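# Feed timber out of rollers onto locked rack hooks

## Task

A powered roller feed was halted while a piece of timber was nearly through it, so the rollers now hold only the timber's trailing end. Pressing the green button sets the feed running, and it keeps going until the red button is pressed. Get the timber resting in both hooks of the rack next to the outfeed side, with the machine stopped at the finish. The hooks can fold down, and both have to be locked.

## Robot and tools

Robots: three identical Kinova Gen3 arms named arm1, arm2 and arm3. Each has seven joints, a five-finger right hand and a wrist camera (arm1_cam_wrist, arm2_cam_wrist, arm3_cam_wrist). Fixed room cameras are cam_button, cam_end, cam_over and cam_side. Feet in the shared scene frame (metres; origin on the floor, +z up): arm1 at (-0.187, +0.681, 0.877), arm2 at (+1.175, -0.702, 0.717), arm3 at (+1.144, +0.467, 0.774). Each foot faces along its own +x. The hand reaches roughly 1.06 m from the joint1 axis.

Joints, all in radians: joint1_rad turns the whole arm about its foot (positive is clockwise viewed from above; 0 unfolds the arm along the foot's facing); joint2_rad is the shoulder (0 is upright, positive leans forward, range ±2.249); joint3_rad twists the upper arm; joint4_rad is the elbow (±2.579); joint5_rad twists the forearm; joint6_rad is the wrist bend (±2.099); joint7_rad rolls the hand (positive is counter-clockwise seen from behind the hand). Joints 1, 3, 5 and 7 range over ±6.283. Completion tolerance is ±0.01 rad.

Hand keys are unitless, from -1 to +1: hand_little, hand_ring, hand_middle and hand_index (+1 straight, -1 curled); hand_thumb_bend (+1 straight, -1 fully bent); hand_thumb_turn (+1 beside the palm, -1 opposite the fingers). hand_force_limit is a setting, not a motion: it is the fingertip load at which a closing motor halts, scaling from about 0 N at -1 to 10 N at +1 (15 N for the thumb motors). hand_speed is also a setting, from -0.96 to 1; full speed is reached at +0.48. At the start, force limit is 0 and speed is -0.8. Closing at -0.94 or slower gives a gentle grip. A motor only moves when its own target changes. To squeeze harder, raise the force limit and send a target more closed than the current reading. The hand point sits 0.045 m ahead of the palm: +z runs along the straight fingers, +y out of the palm, and +x across the palm away from the thumb. With the thumb turned in, the hand wraps objects about 0.035 to 0.065 m thick, or handles down to about 0.025 m. A bracket on the little-finger side of the wrist sticks out and can collide with things.

move: the arguments are keys arm1, arm2 and arm3, one object per robot; leave out any robot that needs no new command. Each object holds "joints", a mapping from joint name to an absolute target (not an offset), plus an optional "min_time_s" (0.1 to 8 s), the shortest duration of that robot's arm motions. "cameras" is a list of camera names, or ["all"]. All motions in one call begin together. Within one arm, the joints start and finish together, and the path between postures can swing wide. A move with no action reports the full state and all images. Unknown keys make the call invalid; out-of-range values are refused, and later motion calls in that reply are then skipped.

wait: takes "seconds" (0 to 10) and optional cameras. Nothing new is commanded, and the simulation keeps running.

zoom_image: takes "camera" and "region" [x0, y0, x1, y1] in image pixels, (0,0) at top-left, at most 504 square. It works only on cameras in the latest images.

show_instructions: shows the reference pages.

finished_scene: takes "scene" (the current number) and ends the scene permanently. The goal must hold without the robots.

Reading results: the "move" line lists each robot sent a motion, marked done or with its worst status. joint_status per joint can be done, off_target (resting away from target and possibly still pushing), time_out (holds where it stopped), or not_followed (a separation check withheld the targets; the arm may keep trying). "as last shown" marks robots not commanded, whose other lines repeat earlier values. hand_stopped_by gives six words in the order little, ring, middle, index, thumb_bend, thumb_turn: moving, target, force, stalled or fault. *_load_n values are fingertip loads in N, positive when pushed open. A lost grip shows as loads dropping to about 0. Joint velocities are in rad/s. Joint torques and Flange force (end-effector x y z) hint at contact or carried weight. MOTOR HOT warns of heating; an OVER-TEMPERATURE FAULT lets the arm sag for 30 to 60 s. A torque fault freezes an arm for 10 s and drops its remaining commands. The pictures line gives the image order; images may lag the state slightly. The scene keeps running while you deliberate, and the robots hold their last command during that time.

Cautions: the arms keep pushing after contact, so avoid driving into fixed structure, the machine or each other. Never close a hand on another robot's fingers. Torque limits are 104.5 N m (joints 1 to 4) and 51.3 N m (joints 5 to 7), and a carried load adds to this. Straying over 5 degrees from the planned motion also faults. Do not drop the timber, let it fall, knock items out of the work area, or overload fingers with pulls, twists or fast swings. Loose objects may get a brief random nudge. Leave the feed stopped (red) and both hooks locked before finishing.

Each tool is called as name([rows], argument=value, ...), one row to a line, values as JSON.

Reference images:

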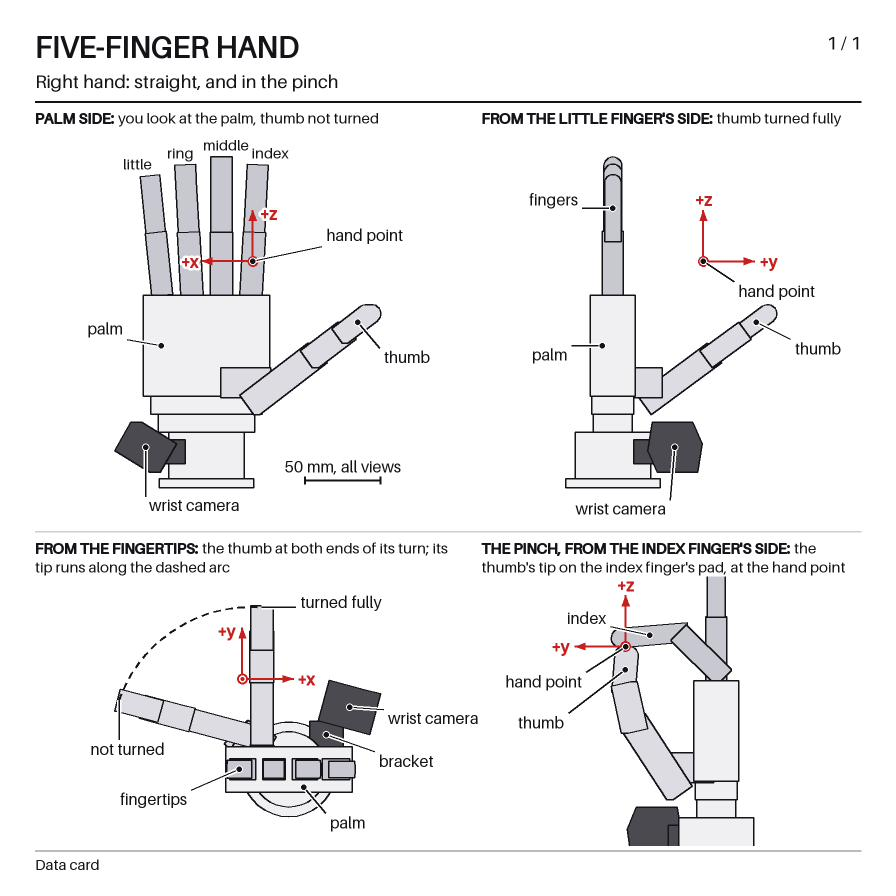

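## Session

move()

Scene clock: 0.00 s.
Joint torques (N m): no reading
Flange force (N): no reading
Joint velocities: within noise
arm1.joint_positions: joint1_rad=-0.884 joint2_rad=-0.317 joint3_rad=-0.116 joint4_rad=+1.544 joint5_rad=-0.012 joint6_rad=+1.932 joint7_rad=-1.693 hand_little=+1.000 hand_ring=+1.000 hand_middle=+1.000 hand_index=+1.000 hand_thumb_turn=+1.000 hand_thumb_bend=+1.000 hand_force_limit=+0.000 hand_speed=-0.800
arm1.joint_status: not commanded
arm1.hand_stopped_by: target,target,target,target,target,target
arm1.little_load_n: 0.0
arm1.ring_load_n: 0.0
arm1.middle_load_n: 0.0
arm1.index_load_n: 0.0
arm1.thumb_bend_load_n: 0.0
arm1.thumb_turn_load_n: 0.0
arm1.hand: x=+0.0003 y=+0.6245 z=+1.3448 quat_wxyz=(+0.007, -0.313, -0.950, +0.014) (m; scene frame)
arm2.joint_positions: joint1_rad=+0.708 joint2_rad=-0.282 joint3_rad=-0.151 joint4_rad=+1.554 joint5_rad=+0.035 joint6_rad=+1.956 joint7_rad=-1.768 hand_little=+1.000 hand_ring=+1.000 hand_middle=+1.000 hand_index=+1.000 hand_thumb_turn=+1.000 hand_thumb_bend=+1.000 hand_force_limit=+0.000 hand_speed=-0.800
arm2.joint_status: not commanded
arm2.hand_stopped_by: target,target,target,target,target,target
arm2.little_load_n: 0.0
arm2.ring_load_n: 0.0
arm2.middle_load_n: 0.0
arm2.index_load_n: 0.0
arm2.thumb_bend_load_n: 0.0
arm2.thumb_turn_load_n: 0.0
arm2.hand: x=+1.2083 y=-0.5110 z=+1.1721 quat_wxyz=(+0.001, +0.495, -0.867, +0.057) (m; scene frame)
arm3.joint_positions: joint1_rad=+0.362 joint2_rad=-0.482 joint3_rad=-0.168 joint4_rad=+1.635 joint5_rad=-0.061 joint6_rad=+1.896 joint7_rad=-2.109 hand_little=+1.000 hand_ring=+1.000 hand_middle=+1.000 hand_index=+1.000 hand_thumb_turn=+1.000 hand_thumb_bend=+1.000 hand_force_limit=+0.000 hand_speed=-0.800
arm3.joint_status: not commanded
arm3.hand_stopped_by: target,target,target,target,target,target
arm3.little_load_n: 0.0
arm3.ring_load_n: 0.0
arm3.middle_load_n: 0.0
arm3.index_load_n: 0.0
arm3.thumb_bend_load_n: 0.0
arm3.thumb_turn_load_n: 0.0
arm3.hand: x=+1.1452 y=+0.2838 z=+1.2405 quat_wxyz=(-0.027, -0.917, -0.396, +0.034) (m; scene frame)
pictures: arm1_cam_wrist, arm2_cam_wrist, arm3_cam_wrist, cam_button, cam_end, cam_over, cam_side

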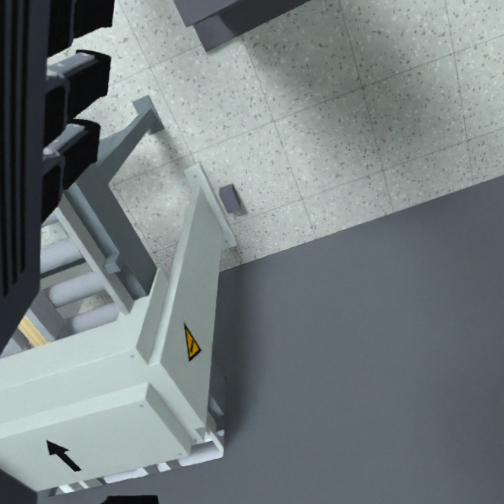

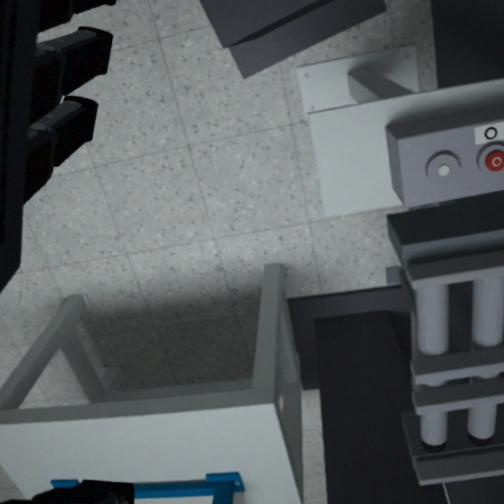

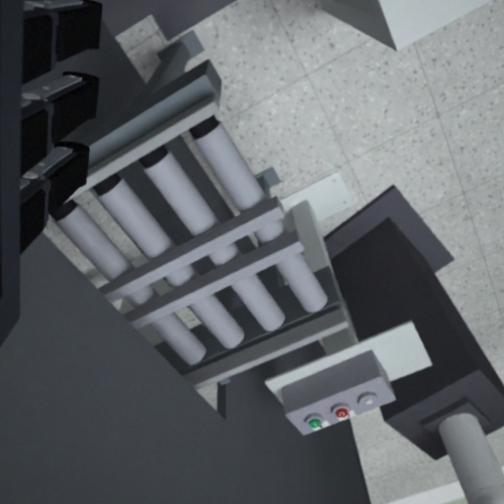

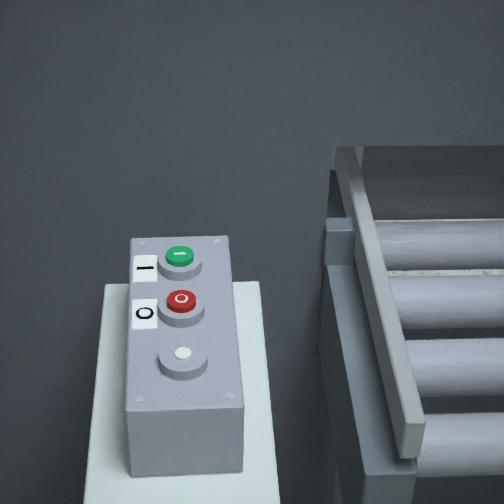

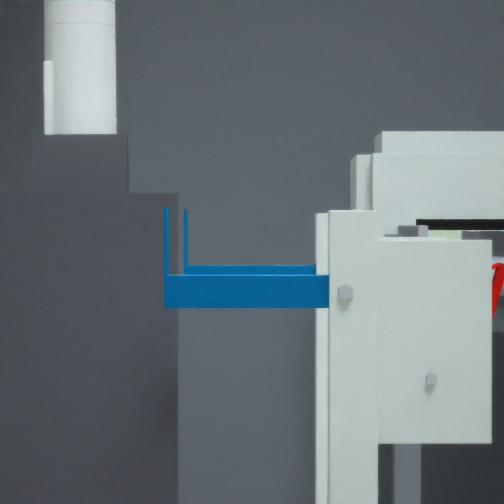

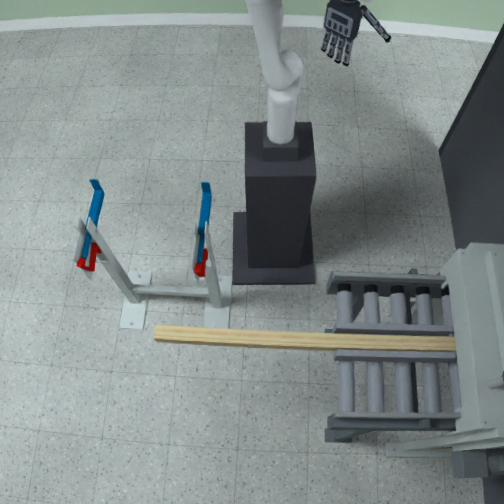

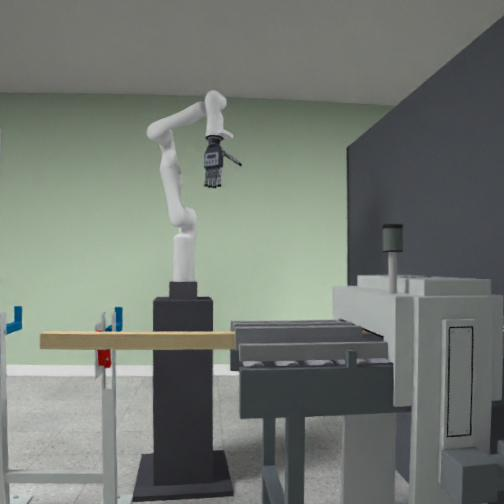

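zoom_image(camera="cam_over", region=[60, 160, 260, 360])

zoom_image(camera="cam_end", region=[130, 100, 504, 474])

zoom_image(camera="cam_side", region=[0, 260, 250, 504])

zoom_image(camera="cam_side", region=[220, 260, 504, 504])

zoom_image(camera="cam_over", region=[300, 220, 504, 504])

zoom_image(camera="cam_button", region=[80, 200, 300, 420])

zoom_image(camera="arm2_cam_wrist", region=[0, 250, 350, 504])

zoom_image(camera="arm1_cam_wrist", region=[0, 150, 300, 504])

Scaled by 2.520 from the camera's 504x504 image, which has a finer 720x720 frame.

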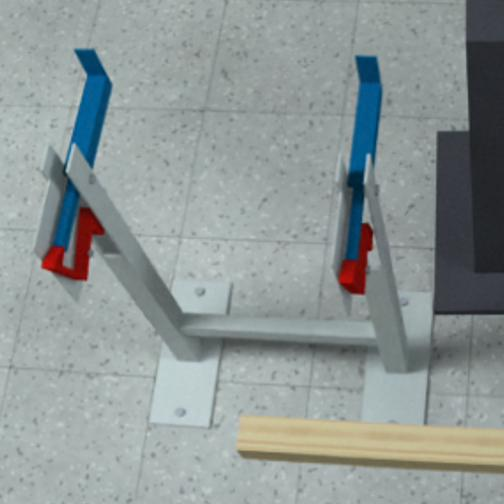

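Scaled by 1.348 from the camera's 504x504 image, which has a finer 720x720 frame.

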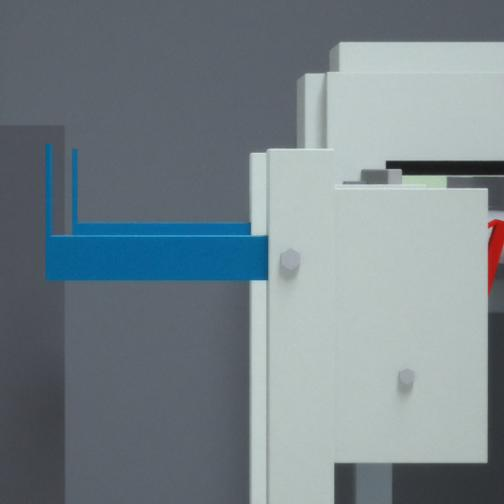

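Scaled by 2.016 from the camera's 504x504 image, which has a finer 720x720 frame.

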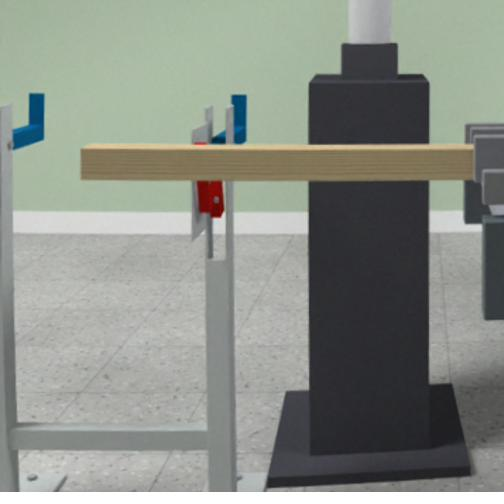

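Scaled by 1.775 from the camera's 504x504 image, which has a finer 720x720 frame.

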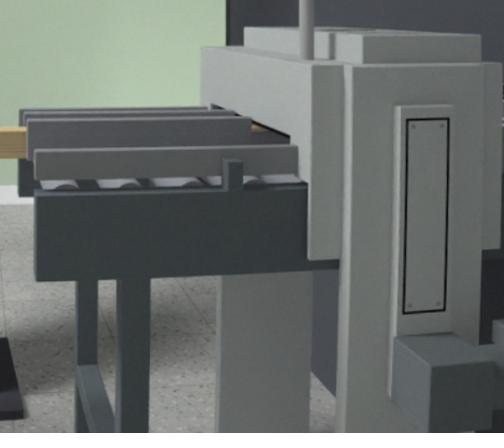

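Scaled by 1.775 from the camera's 504x504 image, which has a finer 720x720 frame.

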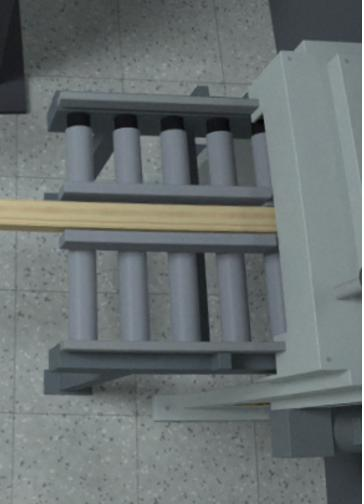

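Scaled by 2.291 from the camera's 504x504 image, which has a finer 720x720 frame.

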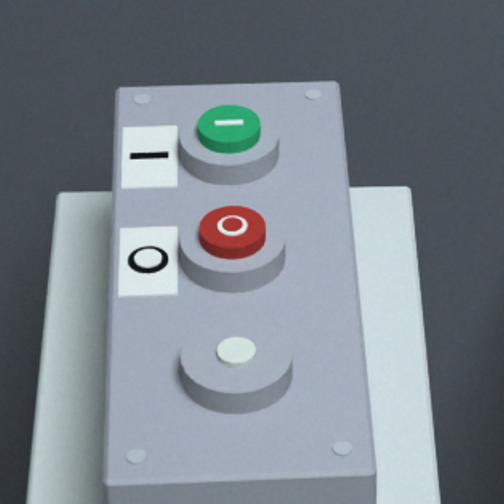

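Scaled by 1.440 from the camera's 504x504 image, which has a finer 720x720 frame.

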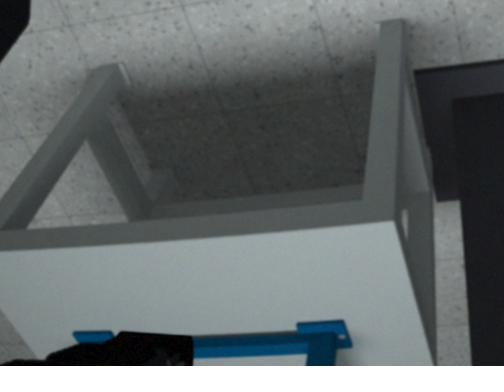

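Scaled by 1.424 from the camera's 504x504 image, which has a finer 720x720 frame.

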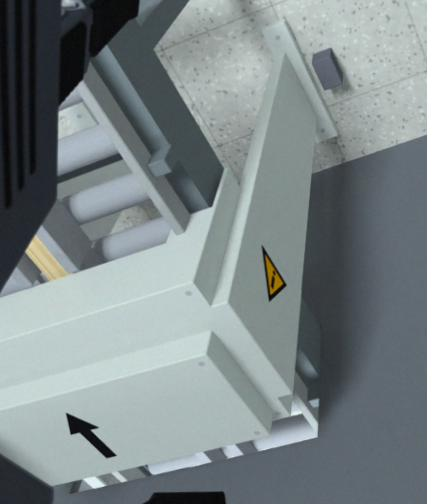

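move(arm1={"joints": {"joint1_rad": 0.67, "joint2_rad": 0.1, "joint3_rad": 0, "joint4_rad": 1.4, "joint5_rad": 0, "joint6_rad": 1.64, "joint7_rad": -1.57}, "min_time_s": 3}, cameras=["arm1_cam_wrist", "cam_over"])

Scene clock: 26.30 s.
Joint torques (N m): arm1=[-0.41 -9.54 0.03 -8.04 0.09 -0.61 0.27] | arm2=[-0.23 1 0.19 -7.3 0.2 0.54 -0.13] | arm3=[0.39 0.66 1.26 -7.28 0.4 0.06 0.49]
Flange force (N): arm1=[0.5 0.4 -1.7] | arm2=[5.9 -1.7 2.5] | arm3=[0.2 5.1 -0.7]
move: arm1 done
Joint velocities: within noise
arm1.joint_positions: joint1_rad=+0.670 joint2_rad=+0.100 joint3_rad=+0.000 joint4_rad=+1.400 joint5_rad=+0.000 joint6_rad=+1.640 joint7_rad=-1.570 hand_little=+1.000 hand_ring=+1.000 hand_middle=+1.000 hand_index=+1.000 hand_thumb_turn=+1.000 hand_thumb_bend=+1.000 hand_force_limit=+0.000 hand_speed=-0.800
arm1.joint_status: all done
arm1.hand_stopped_by: target,target,target,target,target,target
arm1.little_load_n: 0.0
arm1.ring_load_n: 0.0
arm1.middle_load_n: 0.0
arm1.index_load_n: 0.0
arm1.thumb_bend_load_n: 0.0
arm1.thumb_turn_load_n: 0.0
arm1.hand: x=-0.3834 y=+0.3477 z=+1.2824 quat_wxyz=(-0.006, -0.887, -0.462, +0.000) (m; scene frame)
arm2, arm3: as last shown
pictures: arm1_cam_wrist, cam_over

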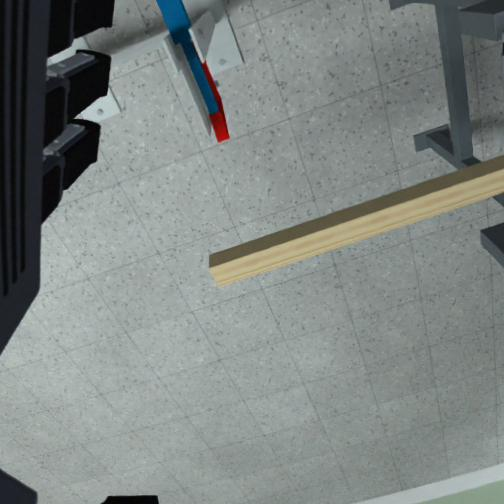

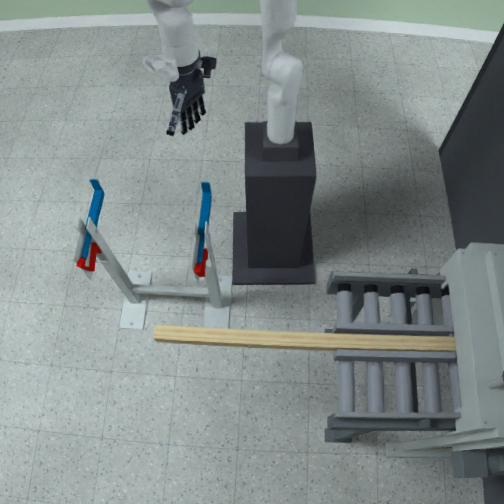

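move(arm1={"joints": {"joint1_rad": 1.15}, "min_time_s": 1.5}, cameras=["arm1_cam_wrist"])

zoom_image(camera="arm1_cam_wrist", region=[100, 0, 504, 404])

Scene clock: 35.13 s.
Joint torques (N m): arm1=[-0.41 -9.62 0.05 -8.05 0.13 -0.59 0.31] | arm2=[-0.23 1.02 0.22 -7.29 0.22 0.53 -0.11] | arm3=[0.38 0.52 1.21 -7.27 0.43 0.03 0.48]
Flange force (N): arm1=[0.6 0.6 -1.6] | arm2=[6.0 -1.5 2.5] | arm3=[-0.1 5.1 -0.9]
move: arm1 done
Joint velocities: within noise
arm1.joint_positions: joint1_rad=+1.150 joint2_rad=+0.100 joint3_rad=+0.000 joint4_rad=+1.400 joint5_rad=+0.000 joint6_rad=+1.640 joint7_rad=-1.570 hand_little=+1.000 hand_ring=+1.000 hand_middle=+1.000 hand_index=+1.000 hand_thumb_turn=+1.000 hand_thumb_bend=+1.000 hand_force_limit=+0.000 hand_speed=-0.800
arm1.joint_status: all done
arm1.hand_stopped_by: target,target,target,target,target,target
arm1.little_load_n: 0.0
arm1.ring_load_n: 0.0
arm1.middle_load_n: 0.0
arm1.index_load_n: 0.0
arm1.thumb_bend_load_n: 0.5
arm1.thumb_turn_load_n: 0.0
arm1.hand: x=-0.5171 y=+0.4751 z=+1.2803 quat_wxyz=(-0.006, -0.971, -0.237, -0.001) (m; scene frame)
arm2, arm3: as last shown
pictures: arm1_cam_wrist

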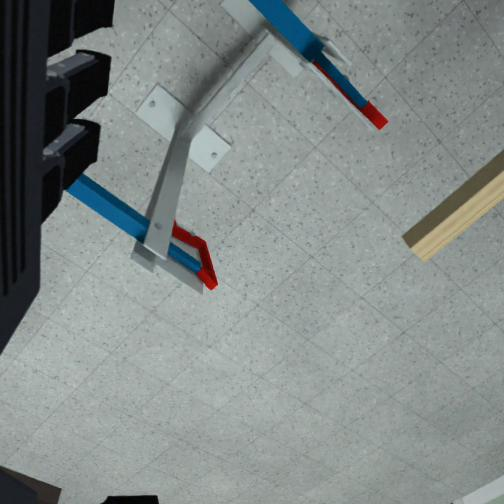

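Scaled by 1.248 from the camera's 504x504 image, which has a finer 720x720 frame.

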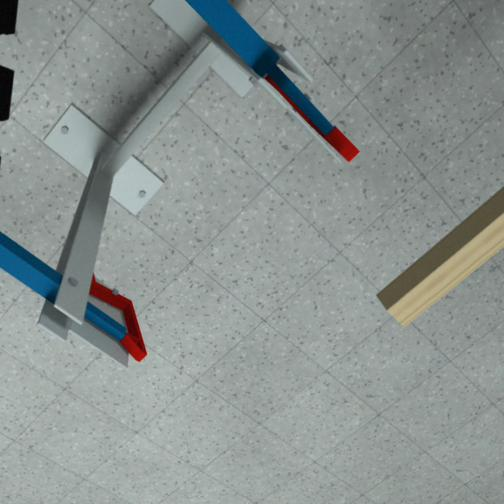

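zoom_image(camera="arm1_cam_wrist", region=[240, 0, 420, 180])

zoom_image(camera="arm1_cam_wrist", region=[60, 150, 260, 350])

zoom_image(camera="cam_over", region=[170, 230, 240, 300])

zoom_image(camera="cam_over", region=[60, 220, 130, 290])

zoom_image(camera="cam_side", region=[70, 290, 150, 390])

zoom_image(camera="cam_side", region=[0, 290, 80, 390])

Scaled by 2.800 from the camera's 504x504 image, which has a finer 720x720 frame.

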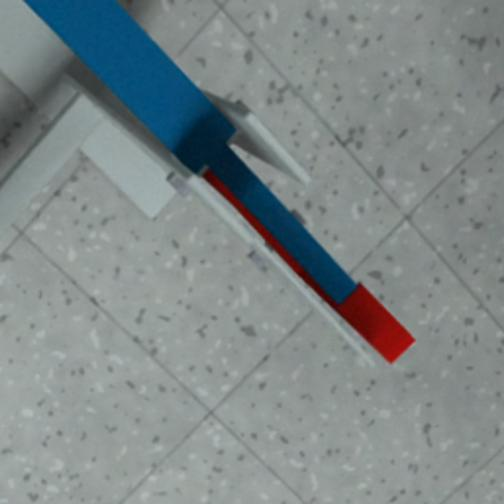

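Scaled by 2.520 from the camera's 504x504 image, which has a finer 720x720 frame.

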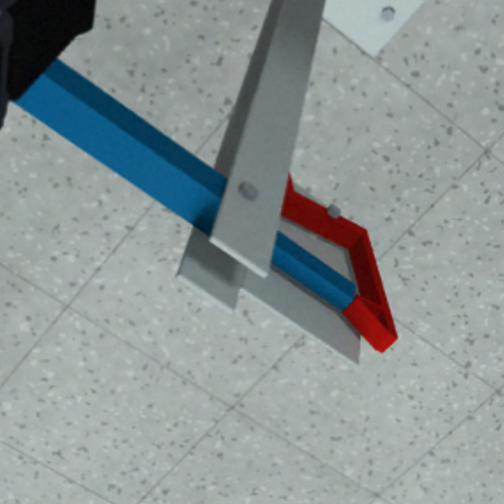

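This scene's latest camera images include none from cam_over. They are from: arm1_cam_wrist. cam_over's image comes with the result of a call that names it in "cameras".

This scene's latest camera images include none from cam_over. They are from: arm1_cam_wrist. cam_over's image comes with the result of a call that names it in "cameras".

This scene's latest camera images include none from cam_side. They are from: arm1_cam_wrist. cam_side's image comes with the result of a call that names it in "cameras".

This scene's latest camera images include none from cam_side. They are from: arm1_cam_wrist. cam_side's image comes with the result of a call that names it in "cameras".

move(arm1={"joints": {"joint1_rad": 0.6, "joint2_rad": 1.0, "joint4_rad": 0.4, "joint6_rad": 1.9, "joint7_rad": 1.57}, "min_time_s": 3}, cameras=["arm1_cam_wrist", "cam_over", "cam_side"])

zoom_image(camera="arm1_cam_wrist", region=[100, 50, 504, 454])

zoom_image(camera="cam_over", region=[60, 220, 240, 300])

zoom_image(camera="cam_side", region=[0, 290, 150, 390])

Scene clock: 43.47 s.
Joint torques (N m): arm1=[-0.5 -23.29 0.35 -7.41 0.21 -0.1 0.26] | arm2=[-0.29 1.02 0.2 -7.31 0.22 0.54 -0.1] | arm3=[0.38 0.63 1.25 -7.27 0.42 0.04 0.45]
Flange force (N): arm1=no reading | arm2=[5.9 -1.6 2.6] | arm3=[0.1 5.0 -0.8]
move: arm1 done
Joint velocities: within noise
arm1.joint_positions: joint1_rad=+0.600 joint2_rad=+1.000 joint3_rad=+0.000 joint4_rad=+0.400 joint5_rad=+0.000 joint6_rad=+1.900 joint7_rad=+1.570 hand_little=+1.000 hand_ring=+1.000 hand_middle=+1.000 hand_index=+1.000 hand_thumb_turn=+1.000 hand_thumb_bend=+1.000 hand_force_limit=+0.000 hand_speed=-0.800
arm1.joint_status: all done
arm1.hand_stopped_by: target,target,target,target,target,target
arm1.little_load_n: 0.0
arm1.ring_load_n: 0.0
arm1.middle_load_n: 0.5
arm1.index_load_n: 0.0
arm1.thumb_bend_load_n: -0.5
arm1.thumb_turn_load_n: 0.0
arm1.hand: x=-0.5625 y=+0.2280 z=+1.1312 quat_wxyz=(-0.069, +0.491, -0.868, -0.033) (m; scene frame)
arm2, arm3: as last shown
pictures: arm1_cam_wrist, cam_over, cam_side

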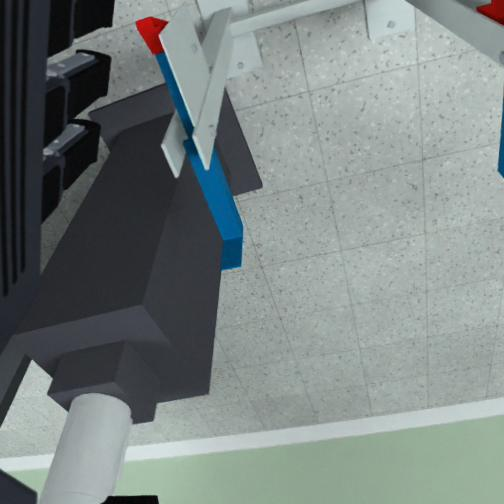

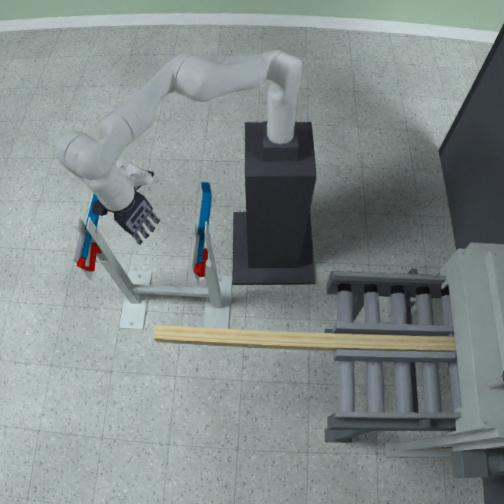

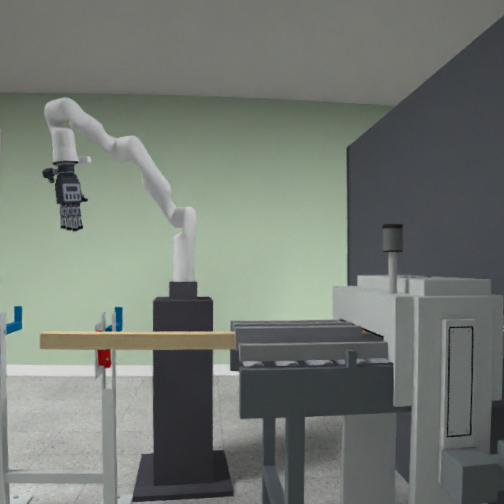

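Scaled by 1.248 from the camera's 504x504 image, which has a finer 720x720 frame.

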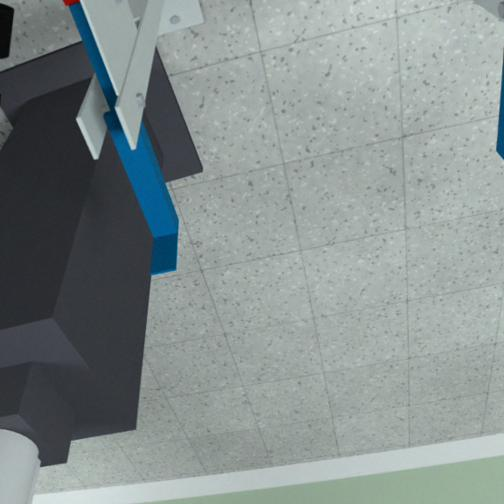

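Scaled by 2.800 from the camera's 504x504 image, which has a finer 720x720 frame.

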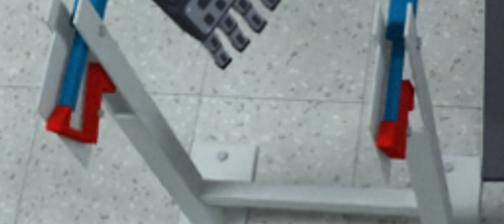

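Scaled by 3.360 from the camera's 504x504 image, which has a finer 720x720 frame.

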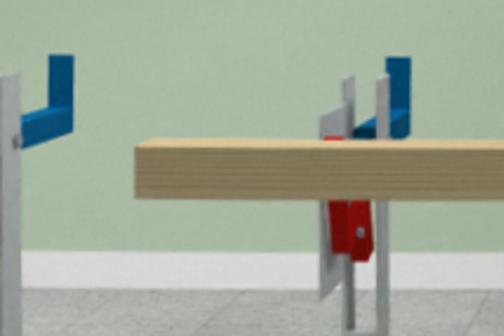

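move(cameras=["all"])

zoom_image(camera="cam_end", region=[150, 190, 350, 390])

zoom_image(camera="cam_end", region=[340, 120, 504, 320])

zoom_image(camera="cam_end", region=[0, 50, 200, 250])

zoom_image(camera="arm1_cam_wrist", region=[120, 0, 270, 150])

Scene clock: 55.17 s.
Joint torques (N m): arm1=[-0.5 -23.31 0.36 -7.44 0.16 -0.1 0.33] | arm2=[-0.26 0.99 0.13 -7.31 0.21 0.54 -0.12] | arm3=[0.38 0.57 1.29 -7.21 0.4 0.03 0.46]
Flange force (N): arm1=no reading | arm2=[5.9 -1.8 2.6] | arm3=[0.0 5.2 -1.1]
Joint velocities: within noise
arm1.joint_positions: joint1_rad=+0.600 joint2_rad=+1.000 joint3_rad=+0.000 joint4_rad=+0.400 joint5_rad=+0.000 joint6_rad=+1.900 joint7_rad=+1.570 hand_little=+1.000 hand_ring=+1.000 hand_middle=+1.000 hand_index=+1.000 hand_thumb_turn=+1.000 hand_thumb_bend=+1.000 hand_force_limit=+0.000 hand_speed=-0.800
arm1.joint_status: all done
arm1.hand_stopped_by: target,target,target,target,target,target
arm1.little_load_n: 0.0
arm1.ring_load_n: 0.0
arm1.middle_load_n: 0.0
arm1.index_load_n: 0.0
arm1.thumb_bend_load_n: -0.5
arm1.thumb_turn_load_n: 0.0
arm1.hand: x=-0.5624 y=+0.2280 z=+1.1312 quat_wxyz=(-0.069, +0.491, -0.868, -0.033) (m; scene frame)
arm2.joint_positions: joint1_rad=+0.708 joint2_rad=-0.282 joint3_rad=-0.151 joint4_rad=+1.554 joint5_rad=+0.035 joint6_rad=+1.956 joint7_rad=-1.768 hand_little=+1.000 hand_ring=+1.000 hand_middle=+1.000 hand_index=+1.000 hand_thumb_turn=+1.000 hand_thumb_bend=+1.000 hand_force_limit=+0.000 hand_speed=-0.800
arm2.joint_status: not commanded
arm2.hand_stopped_by: target,target,target,target,target,target
arm2.little_load_n: 0.0
arm2.ring_load_n: 0.0
arm2.middle_load_n: 0.0
arm2.index_load_n: 0.0
arm2.thumb_bend_load_n: 0.0
arm2.thumb_turn_load_n: 0.0
arm2.hand: x=+1.2083 y=-0.5110 z=+1.1721 quat_wxyz=(+0.001, +0.495, -0.867, +0.057) (m; scene frame)
arm3.joint_positions: joint1_rad=+0.362 joint2_rad=-0.482 joint3_rad=-0.168 joint4_rad=+1.635 joint5_rad=-0.061 joint6_rad=+1.896 joint7_rad=-2.109 hand_little=+1.000 hand_ring=+1.000 hand_middle=+1.000 hand_index=+1.000 hand_thumb_turn=+1.000 hand_thumb_bend=+1.000 hand_force_limit=+0.000 hand_speed=-0.800
arm3.joint_status: not commanded
arm3.hand_stopped_by: target,target,target,target,target,target
arm3.little_load_n: 0.5
arm3.ring_load_n: 0.0
arm3.middle_load_n: 0.0
arm3.index_load_n: 0.0
arm3.thumb_bend_load_n: 0.0
arm3.thumb_turn_load_n: 0.0
arm3.hand: x=+1.1452 y=+0.2838 z=+1.2405 quat_wxyz=(-0.027, -0.917, -0.396, +0.034) (m; scene frame)
pictures: arm1_cam_wrist, arm2_cam_wrist, arm3_cam_wrist, cam_button, cam_end, cam_over, cam_side

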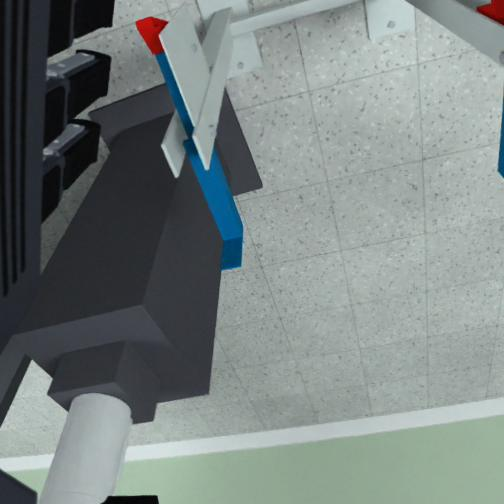

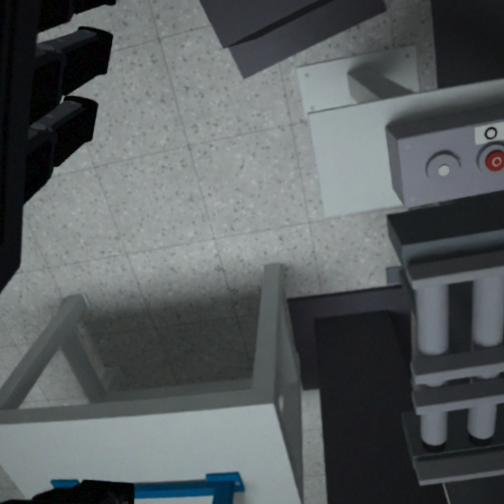

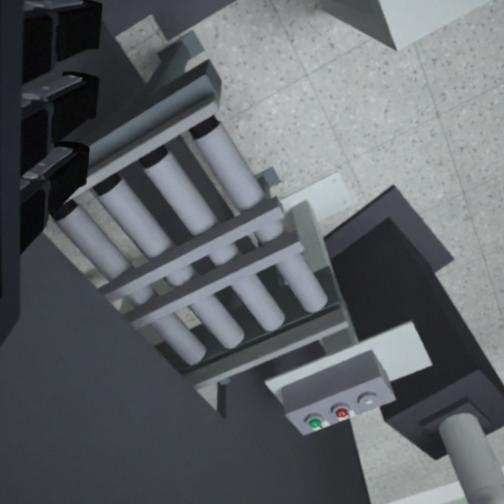

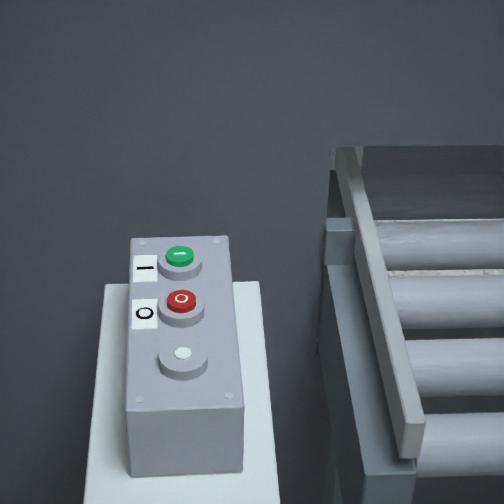

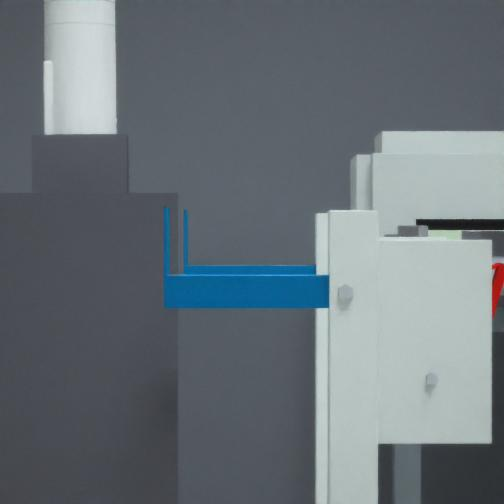

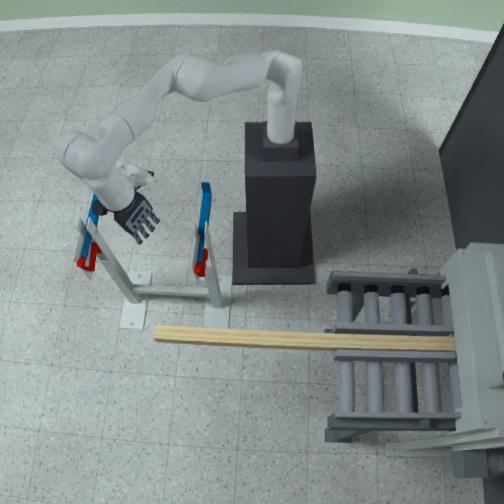

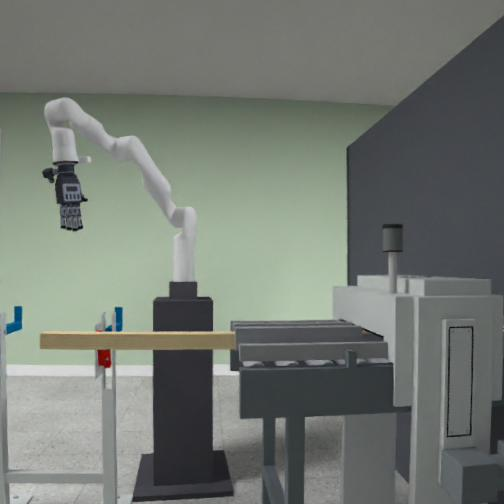

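Scaled by 2.520 from the camera's 504x504 image, which has a finer 720x720 frame.

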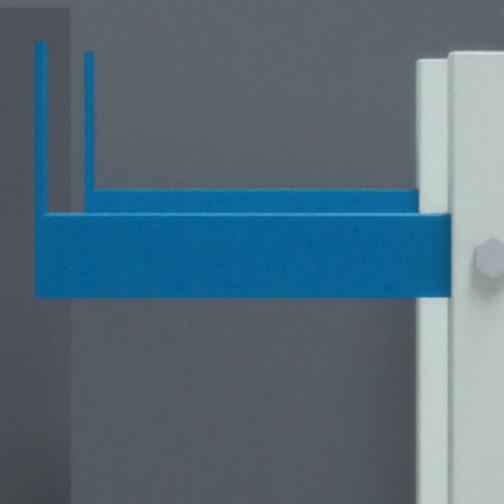

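Scaled by 2.520 from the camera's 504x504 image, which has a finer 720x720 frame.

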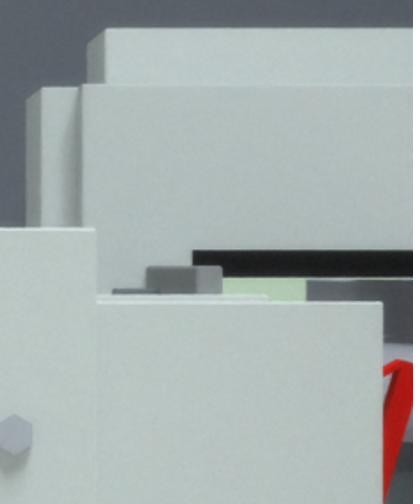

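Scaled by 2.520 from the camera's 504x504 image, which has a finer 720x720 frame.

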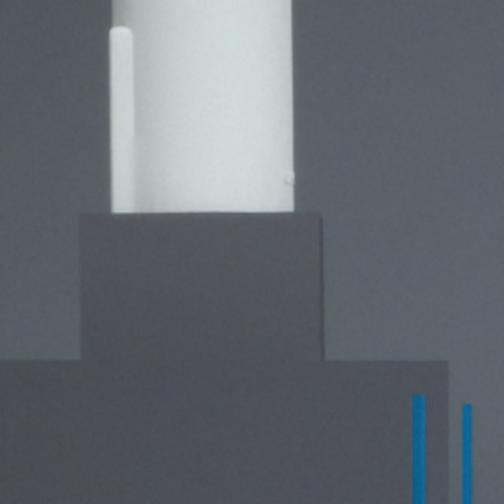

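Scaled by 3.360 from the camera's 504x504 image, which has a finer 720x720 frame.

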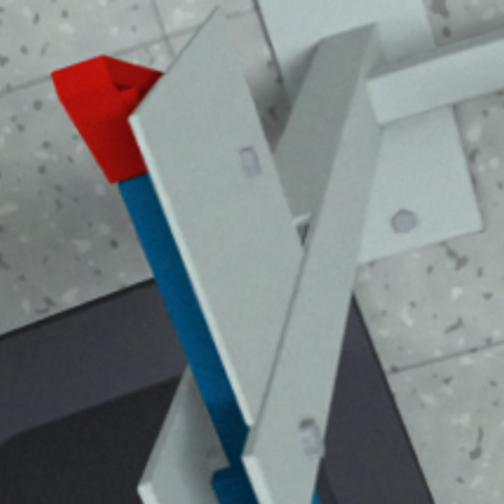

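move(arm1={"joints": {"joint1_rad": 0.0, "joint2_rad": 0.1, "joint4_rad": 1.4, "joint6_rad": 1.64, "joint7_rad": -1.57}, "min_time_s": 3})

wait(seconds=0.5, cameras=["arm1_cam_wrist", "cam_over"])

zoom_image(camera="arm1_cam_wrist", region=[0, 0, 504, 504])

Scene clock: 73.70 s.
Joint torques (N m): arm1=[-0.34 -9.38 0.06 -8.04 0.13 -0.6 0.29] | arm2=[-0.28 1 0.18 -7.29 0.21 0.57 -0.11] | arm3=[0.4 0.63 1.26 -7.29 0.4 0.05 0.46]
Flange force (N): arm1=[0.6 0.5 -1.7] | arm2=[5.8 -1.6 2.6] | arm3=[0.1 5.0 -0.7]
move: arm1 done
Joint velocities: within noise
arm1.joint_positions: joint1_rad=+0.000 joint2_rad=+0.100 joint3_rad=+0.000 joint4_rad=+1.400 joint5_rad=+0.000 joint6_rad=+1.640 joint7_rad=-1.570 hand_little=+1.000 hand_ring=+1.000 hand_middle=+1.000 hand_index=+1.000 hand_thumb_turn=+1.000 hand_thumb_bend=+1.000 hand_force_limit=+0.000 hand_speed=-0.800
arm1.joint_status: all done
arm1.hand_stopped_by: target,target,target,target,target,target
arm1.little_load_n: 0.0
arm1.ring_load_n: 0.0
arm1.middle_load_n: 0.0
arm1.index_load_n: 0.0
arm1.thumb_bend_load_n: 0.0
arm1.thumb_turn_load_n: -0.5
arm1.hand: x=-0.1323 y=+0.3005 z=+1.2845 quat_wxyz=(-0.006, -0.686, -0.728, +0.002) (m; scene frame)
arm2, arm3: as last shown
arm3.little_load_n: 0.0
arm3.thumb_turn_load_n: 0.5
pictures: none

Scene clock: 74.20 s.
Joint torques (N m): arm1=[-0.39 -9.5 0.05 -8.06 0.17 -0.66 0.28] | arm2=[-0.27 0.96 0.18 -7.33 0.23 0.53 -0.11] | arm3=[0.32 0.55 1.27 -7.31 0.41 0.03 0.46]
Flange force (N): arm1=[0.4 0.3 -1.8] | arm2=[5.9 -1.6 2.6] | arm3=[0.0 5.2 -0.8]
Joint velocities: within noise
arm1.joint_positions: joint1_rad=+0.000 joint2_rad=+0.100 joint3_rad=+0.000 joint4_rad=+1.400 joint5_rad=+0.000 joint6_rad=+1.640 joint7_rad=-1.570 hand_little=+1.000 hand_ring=+1.000 hand_middle=+1.000 hand_index=+1.000 hand_thumb_turn=+1.000 hand_thumb_bend=+1.000 hand_force_limit=+0.000 hand_speed=-0.800
arm1.joint_status: all done
arm1.hand_stopped_by: target,target,target,target,target,target
arm1.little_load_n: 0.0
arm1.ring_load_n: 0.0
arm1.middle_load_n: 0.0
arm1.index_load_n: 0.0
arm1.thumb_bend_load_n: 0.0
arm1.thumb_turn_load_n: 0.0
arm1.hand: x=-0.1323 y=+0.3005 z=+1.2845 quat_wxyz=(-0.006, -0.686, -0.728, +0.002) (m; scene frame)
arm2.joint_positions: joint1_rad=+0.708 joint2_rad=-0.282 joint3_rad=-0.151 joint4_rad=+1.554 joint5_rad=+0.035 joint6_rad=+1.956 joint7_rad=-1.768 hand_little=+1.000 hand_ring=+1.000 hand_middle=+1.000 hand_index=+1.000 hand_thumb_turn=+1.000 hand_thumb_bend=+1.000 hand_force_limit=+0.000 hand_speed=-0.800
arm2.joint_status: not commanded
arm2.hand_stopped_by: target,target,target,target,target,target
arm2.little_load_n: 0.0
arm2.ring_load_n: 0.0
arm2.middle_load_n: 0.0
arm2.index_load_n: 0.0
arm2.thumb_bend_load_n: 0.0
arm2.thumb_turn_load_n: 0.0
arm2.hand: x=+1.2083 y=-0.5110 z=+1.1721 quat_wxyz=(+0.001, +0.495, -0.867, +0.057) (m; scene frame)
arm3.joint_positions: joint1_rad=+0.362 joint2_rad=-0.482 joint3_rad=-0.168 joint4_rad=+1.635 joint5_rad=-0.061 joint6_rad=+1.896 joint7_rad=-2.109 hand_little=+1.000 hand_ring=+1.000 hand_middle=+1.000 hand_index=+1.000 hand_thumb_turn=+1.000 hand_thumb_bend=+1.000 hand_force_limit=+0.000 hand_speed=-0.800
arm3.joint_status: not commanded
arm3.hand_stopped_by: target,target,target,target,target,target
arm3.little_load_n: 0.0
arm3.ring_load_n: 0.0
arm3.middle_load_n: 0.0
arm3.index_load_n: 0.0
arm3.thumb_bend_load_n: 0.0
arm3.thumb_turn_load_n: 0.0
arm3.hand: x=+1.1452 y=+0.2838 z=+1.2405 quat_wxyz=(-0.027, -0.917, -0.396, +0.034) (m; scene frame)
wait: 0.50 s; at rest by 0.27 s
pictures: arm1_cam_wrist, cam_over

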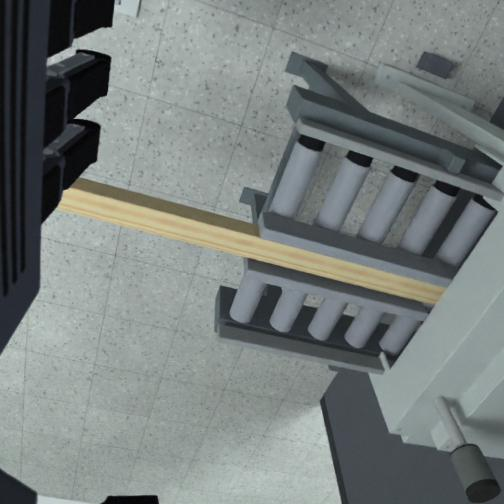

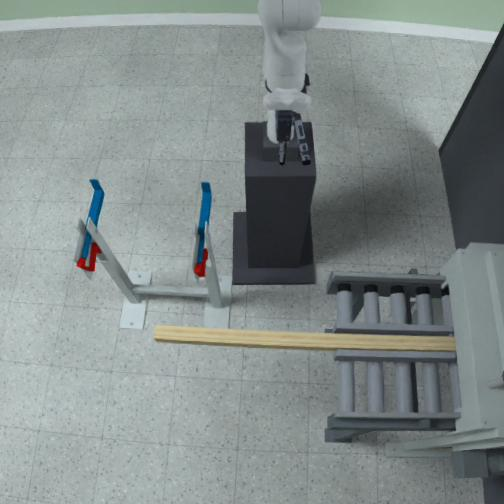

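Scaled by 1.000.

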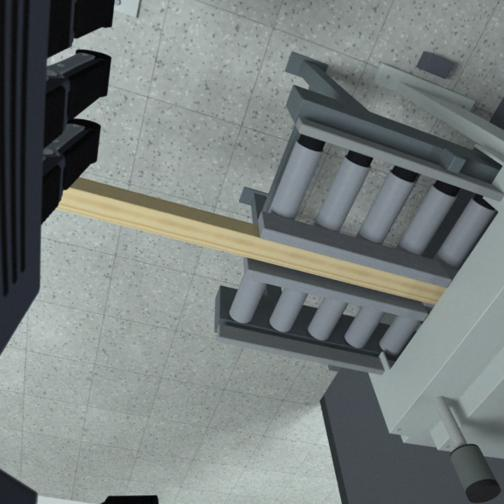

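move(arm1={"joints": {"joint1_rad": 0.48, "joint2_rad": 0.95, "joint4_rad": 1.035, "joint6_rad": 1.315, "joint7_rad": 1.57}, "min_time_s": 3})

wait(seconds=0.3, cameras=["arm1_cam_wrist", "cam_end"])

zoom_image(camera="arm1_cam_wrist", region=[100, 0, 400, 300])

Scene clock: 90.83 s.
Joint torques (N m): arm1=[-0.43 -22.2 0.38 -6.95 0.18 -0.06 0.33] | arm2=[-0.22 1.06 0.22 -7.31 0.22 0.51 -0.11] | arm3=[0.44 0.64 1.21 -7.26 0.41 0.02 0.48]
Flange force (N): arm1=[1.3 -0.2 -1.2] | arm2=[6.1 -1.5 2.5] | arm3=[0.1 4.9 -0.9]
move: arm1 done
Joint velocities: within noise
arm1.joint_positions: joint1_rad=+0.480 joint2_rad=+0.950 joint3_rad=+0.000 joint4_rad=+1.035 joint5_rad=+0.000 joint6_rad=+1.315 joint7_rad=+1.570 hand_little=+1.000 hand_ring=+1.000 hand_middle=+1.000 hand_index=+1.000 hand_thumb_turn=+1.000 hand_thumb_bend=+1.000 hand_force_limit=+0.000 hand_speed=-0.800
arm1.joint_status: all done
arm1.hand_stopped_by: target,target,target,target,target,target
arm1.little_load_n: 0.0
arm1.ring_load_n: 0.0
arm1.middle_load_n: 0.0
arm1.index_load_n: 0.0
arm1.thumb_bend_load_n: 0.0
arm1.thumb_turn_load_n: 0.0
arm1.hand: x=-0.4904 y=+0.2158 z=+0.9693 quat_wxyz=(-0.066, +0.542, -0.837, -0.037) (m; scene frame)
arm2, arm3: as last shown
pictures: none

Scene clock: 91.13 s.
Joint torques (N m): arm1=[-0.53 -22.19 0.31 -6.9 0.15 -0.09 0.29] | arm2=[-0.24 1 0.2 -7.31 0.19 0.55 -0.12] | arm3=[0.38 0.6 1.22 -7.25 0.41 0.04 0.45]
Flange force (N): arm1=[1.6 0.0 -1.4] | arm2=[5.9 -1.6 2.6] | arm3=[0.0 4.9 -0.9]
Joint velocities: within noise
arm1.joint_positions: joint1_rad=+0.480 joint2_rad=+0.950 joint3_rad=+0.000 joint4_rad=+1.035 joint5_rad=+0.000 joint6_rad=+1.315 joint7_rad=+1.570 hand_little=+1.000 hand_ring=+1.000 hand_middle=+1.000 hand_index=+1.000 hand_thumb_turn=+1.000 hand_thumb_bend=+1.000 hand_force_limit=+0.000 hand_speed=-0.800
arm1.joint_status: all done
arm1.hand_stopped_by: target,target,target,target,target,target
arm1.little_load_n: 0.0
arm1.ring_load_n: 0.0
arm1.middle_load_n: 0.0
arm1.index_load_n: 0.0
arm1.thumb_bend_load_n: 0.0
arm1.thumb_turn_load_n: 0.0
arm1.hand: x=-0.4904 y=+0.2158 z=+0.9693 quat_wxyz=(-0.066, +0.542, -0.837, -0.037) (m; scene frame)
arm2.joint_positions: joint1_rad=+0.708 joint2_rad=-0.282 joint3_rad=-0.151 joint4_rad=+1.554 joint5_rad=+0.035 joint6_rad=+1.956 joint7_rad=-1.768 hand_little=+1.000 hand_ring=+1.000 hand_middle=+1.000 hand_index=+1.000 hand_thumb_turn=+1.000 hand_thumb_bend=+1.000 hand_force_limit=+0.000 hand_speed=-0.800
arm2.joint_status: not commanded
arm2.hand_stopped_by: target,target,target,target,target,target
arm2.little_load_n: 0.0
arm2.ring_load_n: 0.0
arm2.middle_load_n: 0.0
arm2.index_load_n: 0.0
arm2.thumb_bend_load_n: 0.0
arm2.thumb_turn_load_n: 0.0
arm2.hand: x=+1.2083 y=-0.5110 z=+1.1721 quat_wxyz=(+0.001, +0.495, -0.867, +0.057) (m; scene frame)
arm3.joint_positions: joint1_rad=+0.362 joint2_rad=-0.482 joint3_rad=-0.168 joint4_rad=+1.635 joint5_rad=-0.061 joint6_rad=+1.896 joint7_rad=-2.109 hand_little=+1.000 hand_ring=+1.000 hand_middle=+1.000 hand_index=+1.000 hand_thumb_turn=+1.000 hand_thumb_bend=+1.000 hand_force_limit=+0.000 hand_speed=-0.800
arm3.joint_status: not commanded
arm3.hand_stopped_by: target,target,target,target,target,target
arm3.little_load_n: 0.0
arm3.ring_load_n: 0.0
arm3.middle_load_n: 0.0
arm3.index_load_n: 0.0
arm3.thumb_bend_load_n: 0.0
arm3.thumb_turn_load_n: 0.0
arm3.hand: x=+1.1452 y=+0.2838 z=+1.2405 quat_wxyz=(-0.027, -0.917, -0.396, +0.034) (m; scene frame)
wait: 0.30 s; at rest by 0.27 s
pictures: arm1_cam_wrist, cam_end

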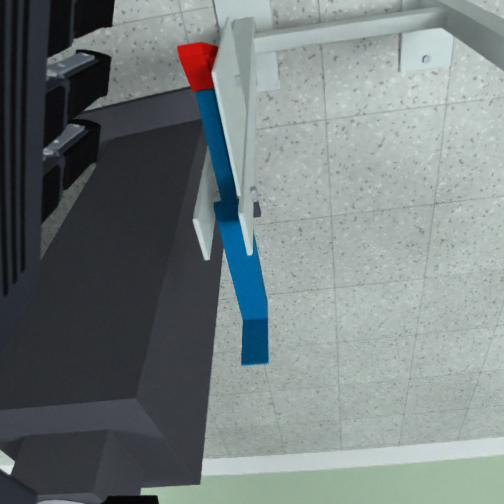

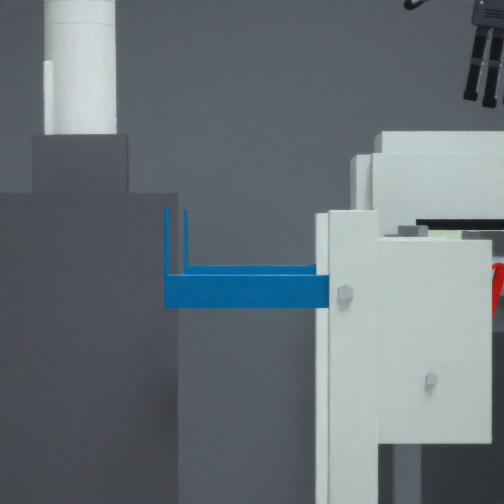

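Scaled by 1.680 from the camera's 504x504 image, which has a finer 720x720 frame.

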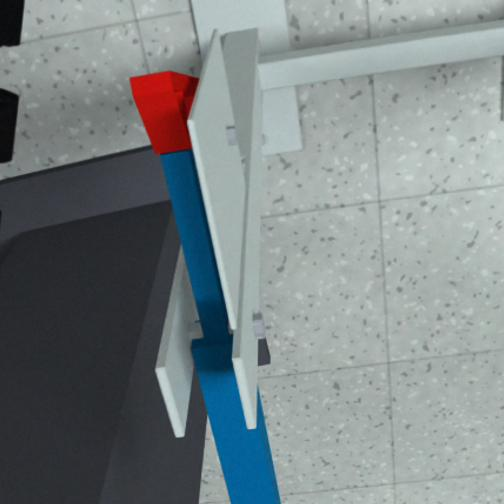

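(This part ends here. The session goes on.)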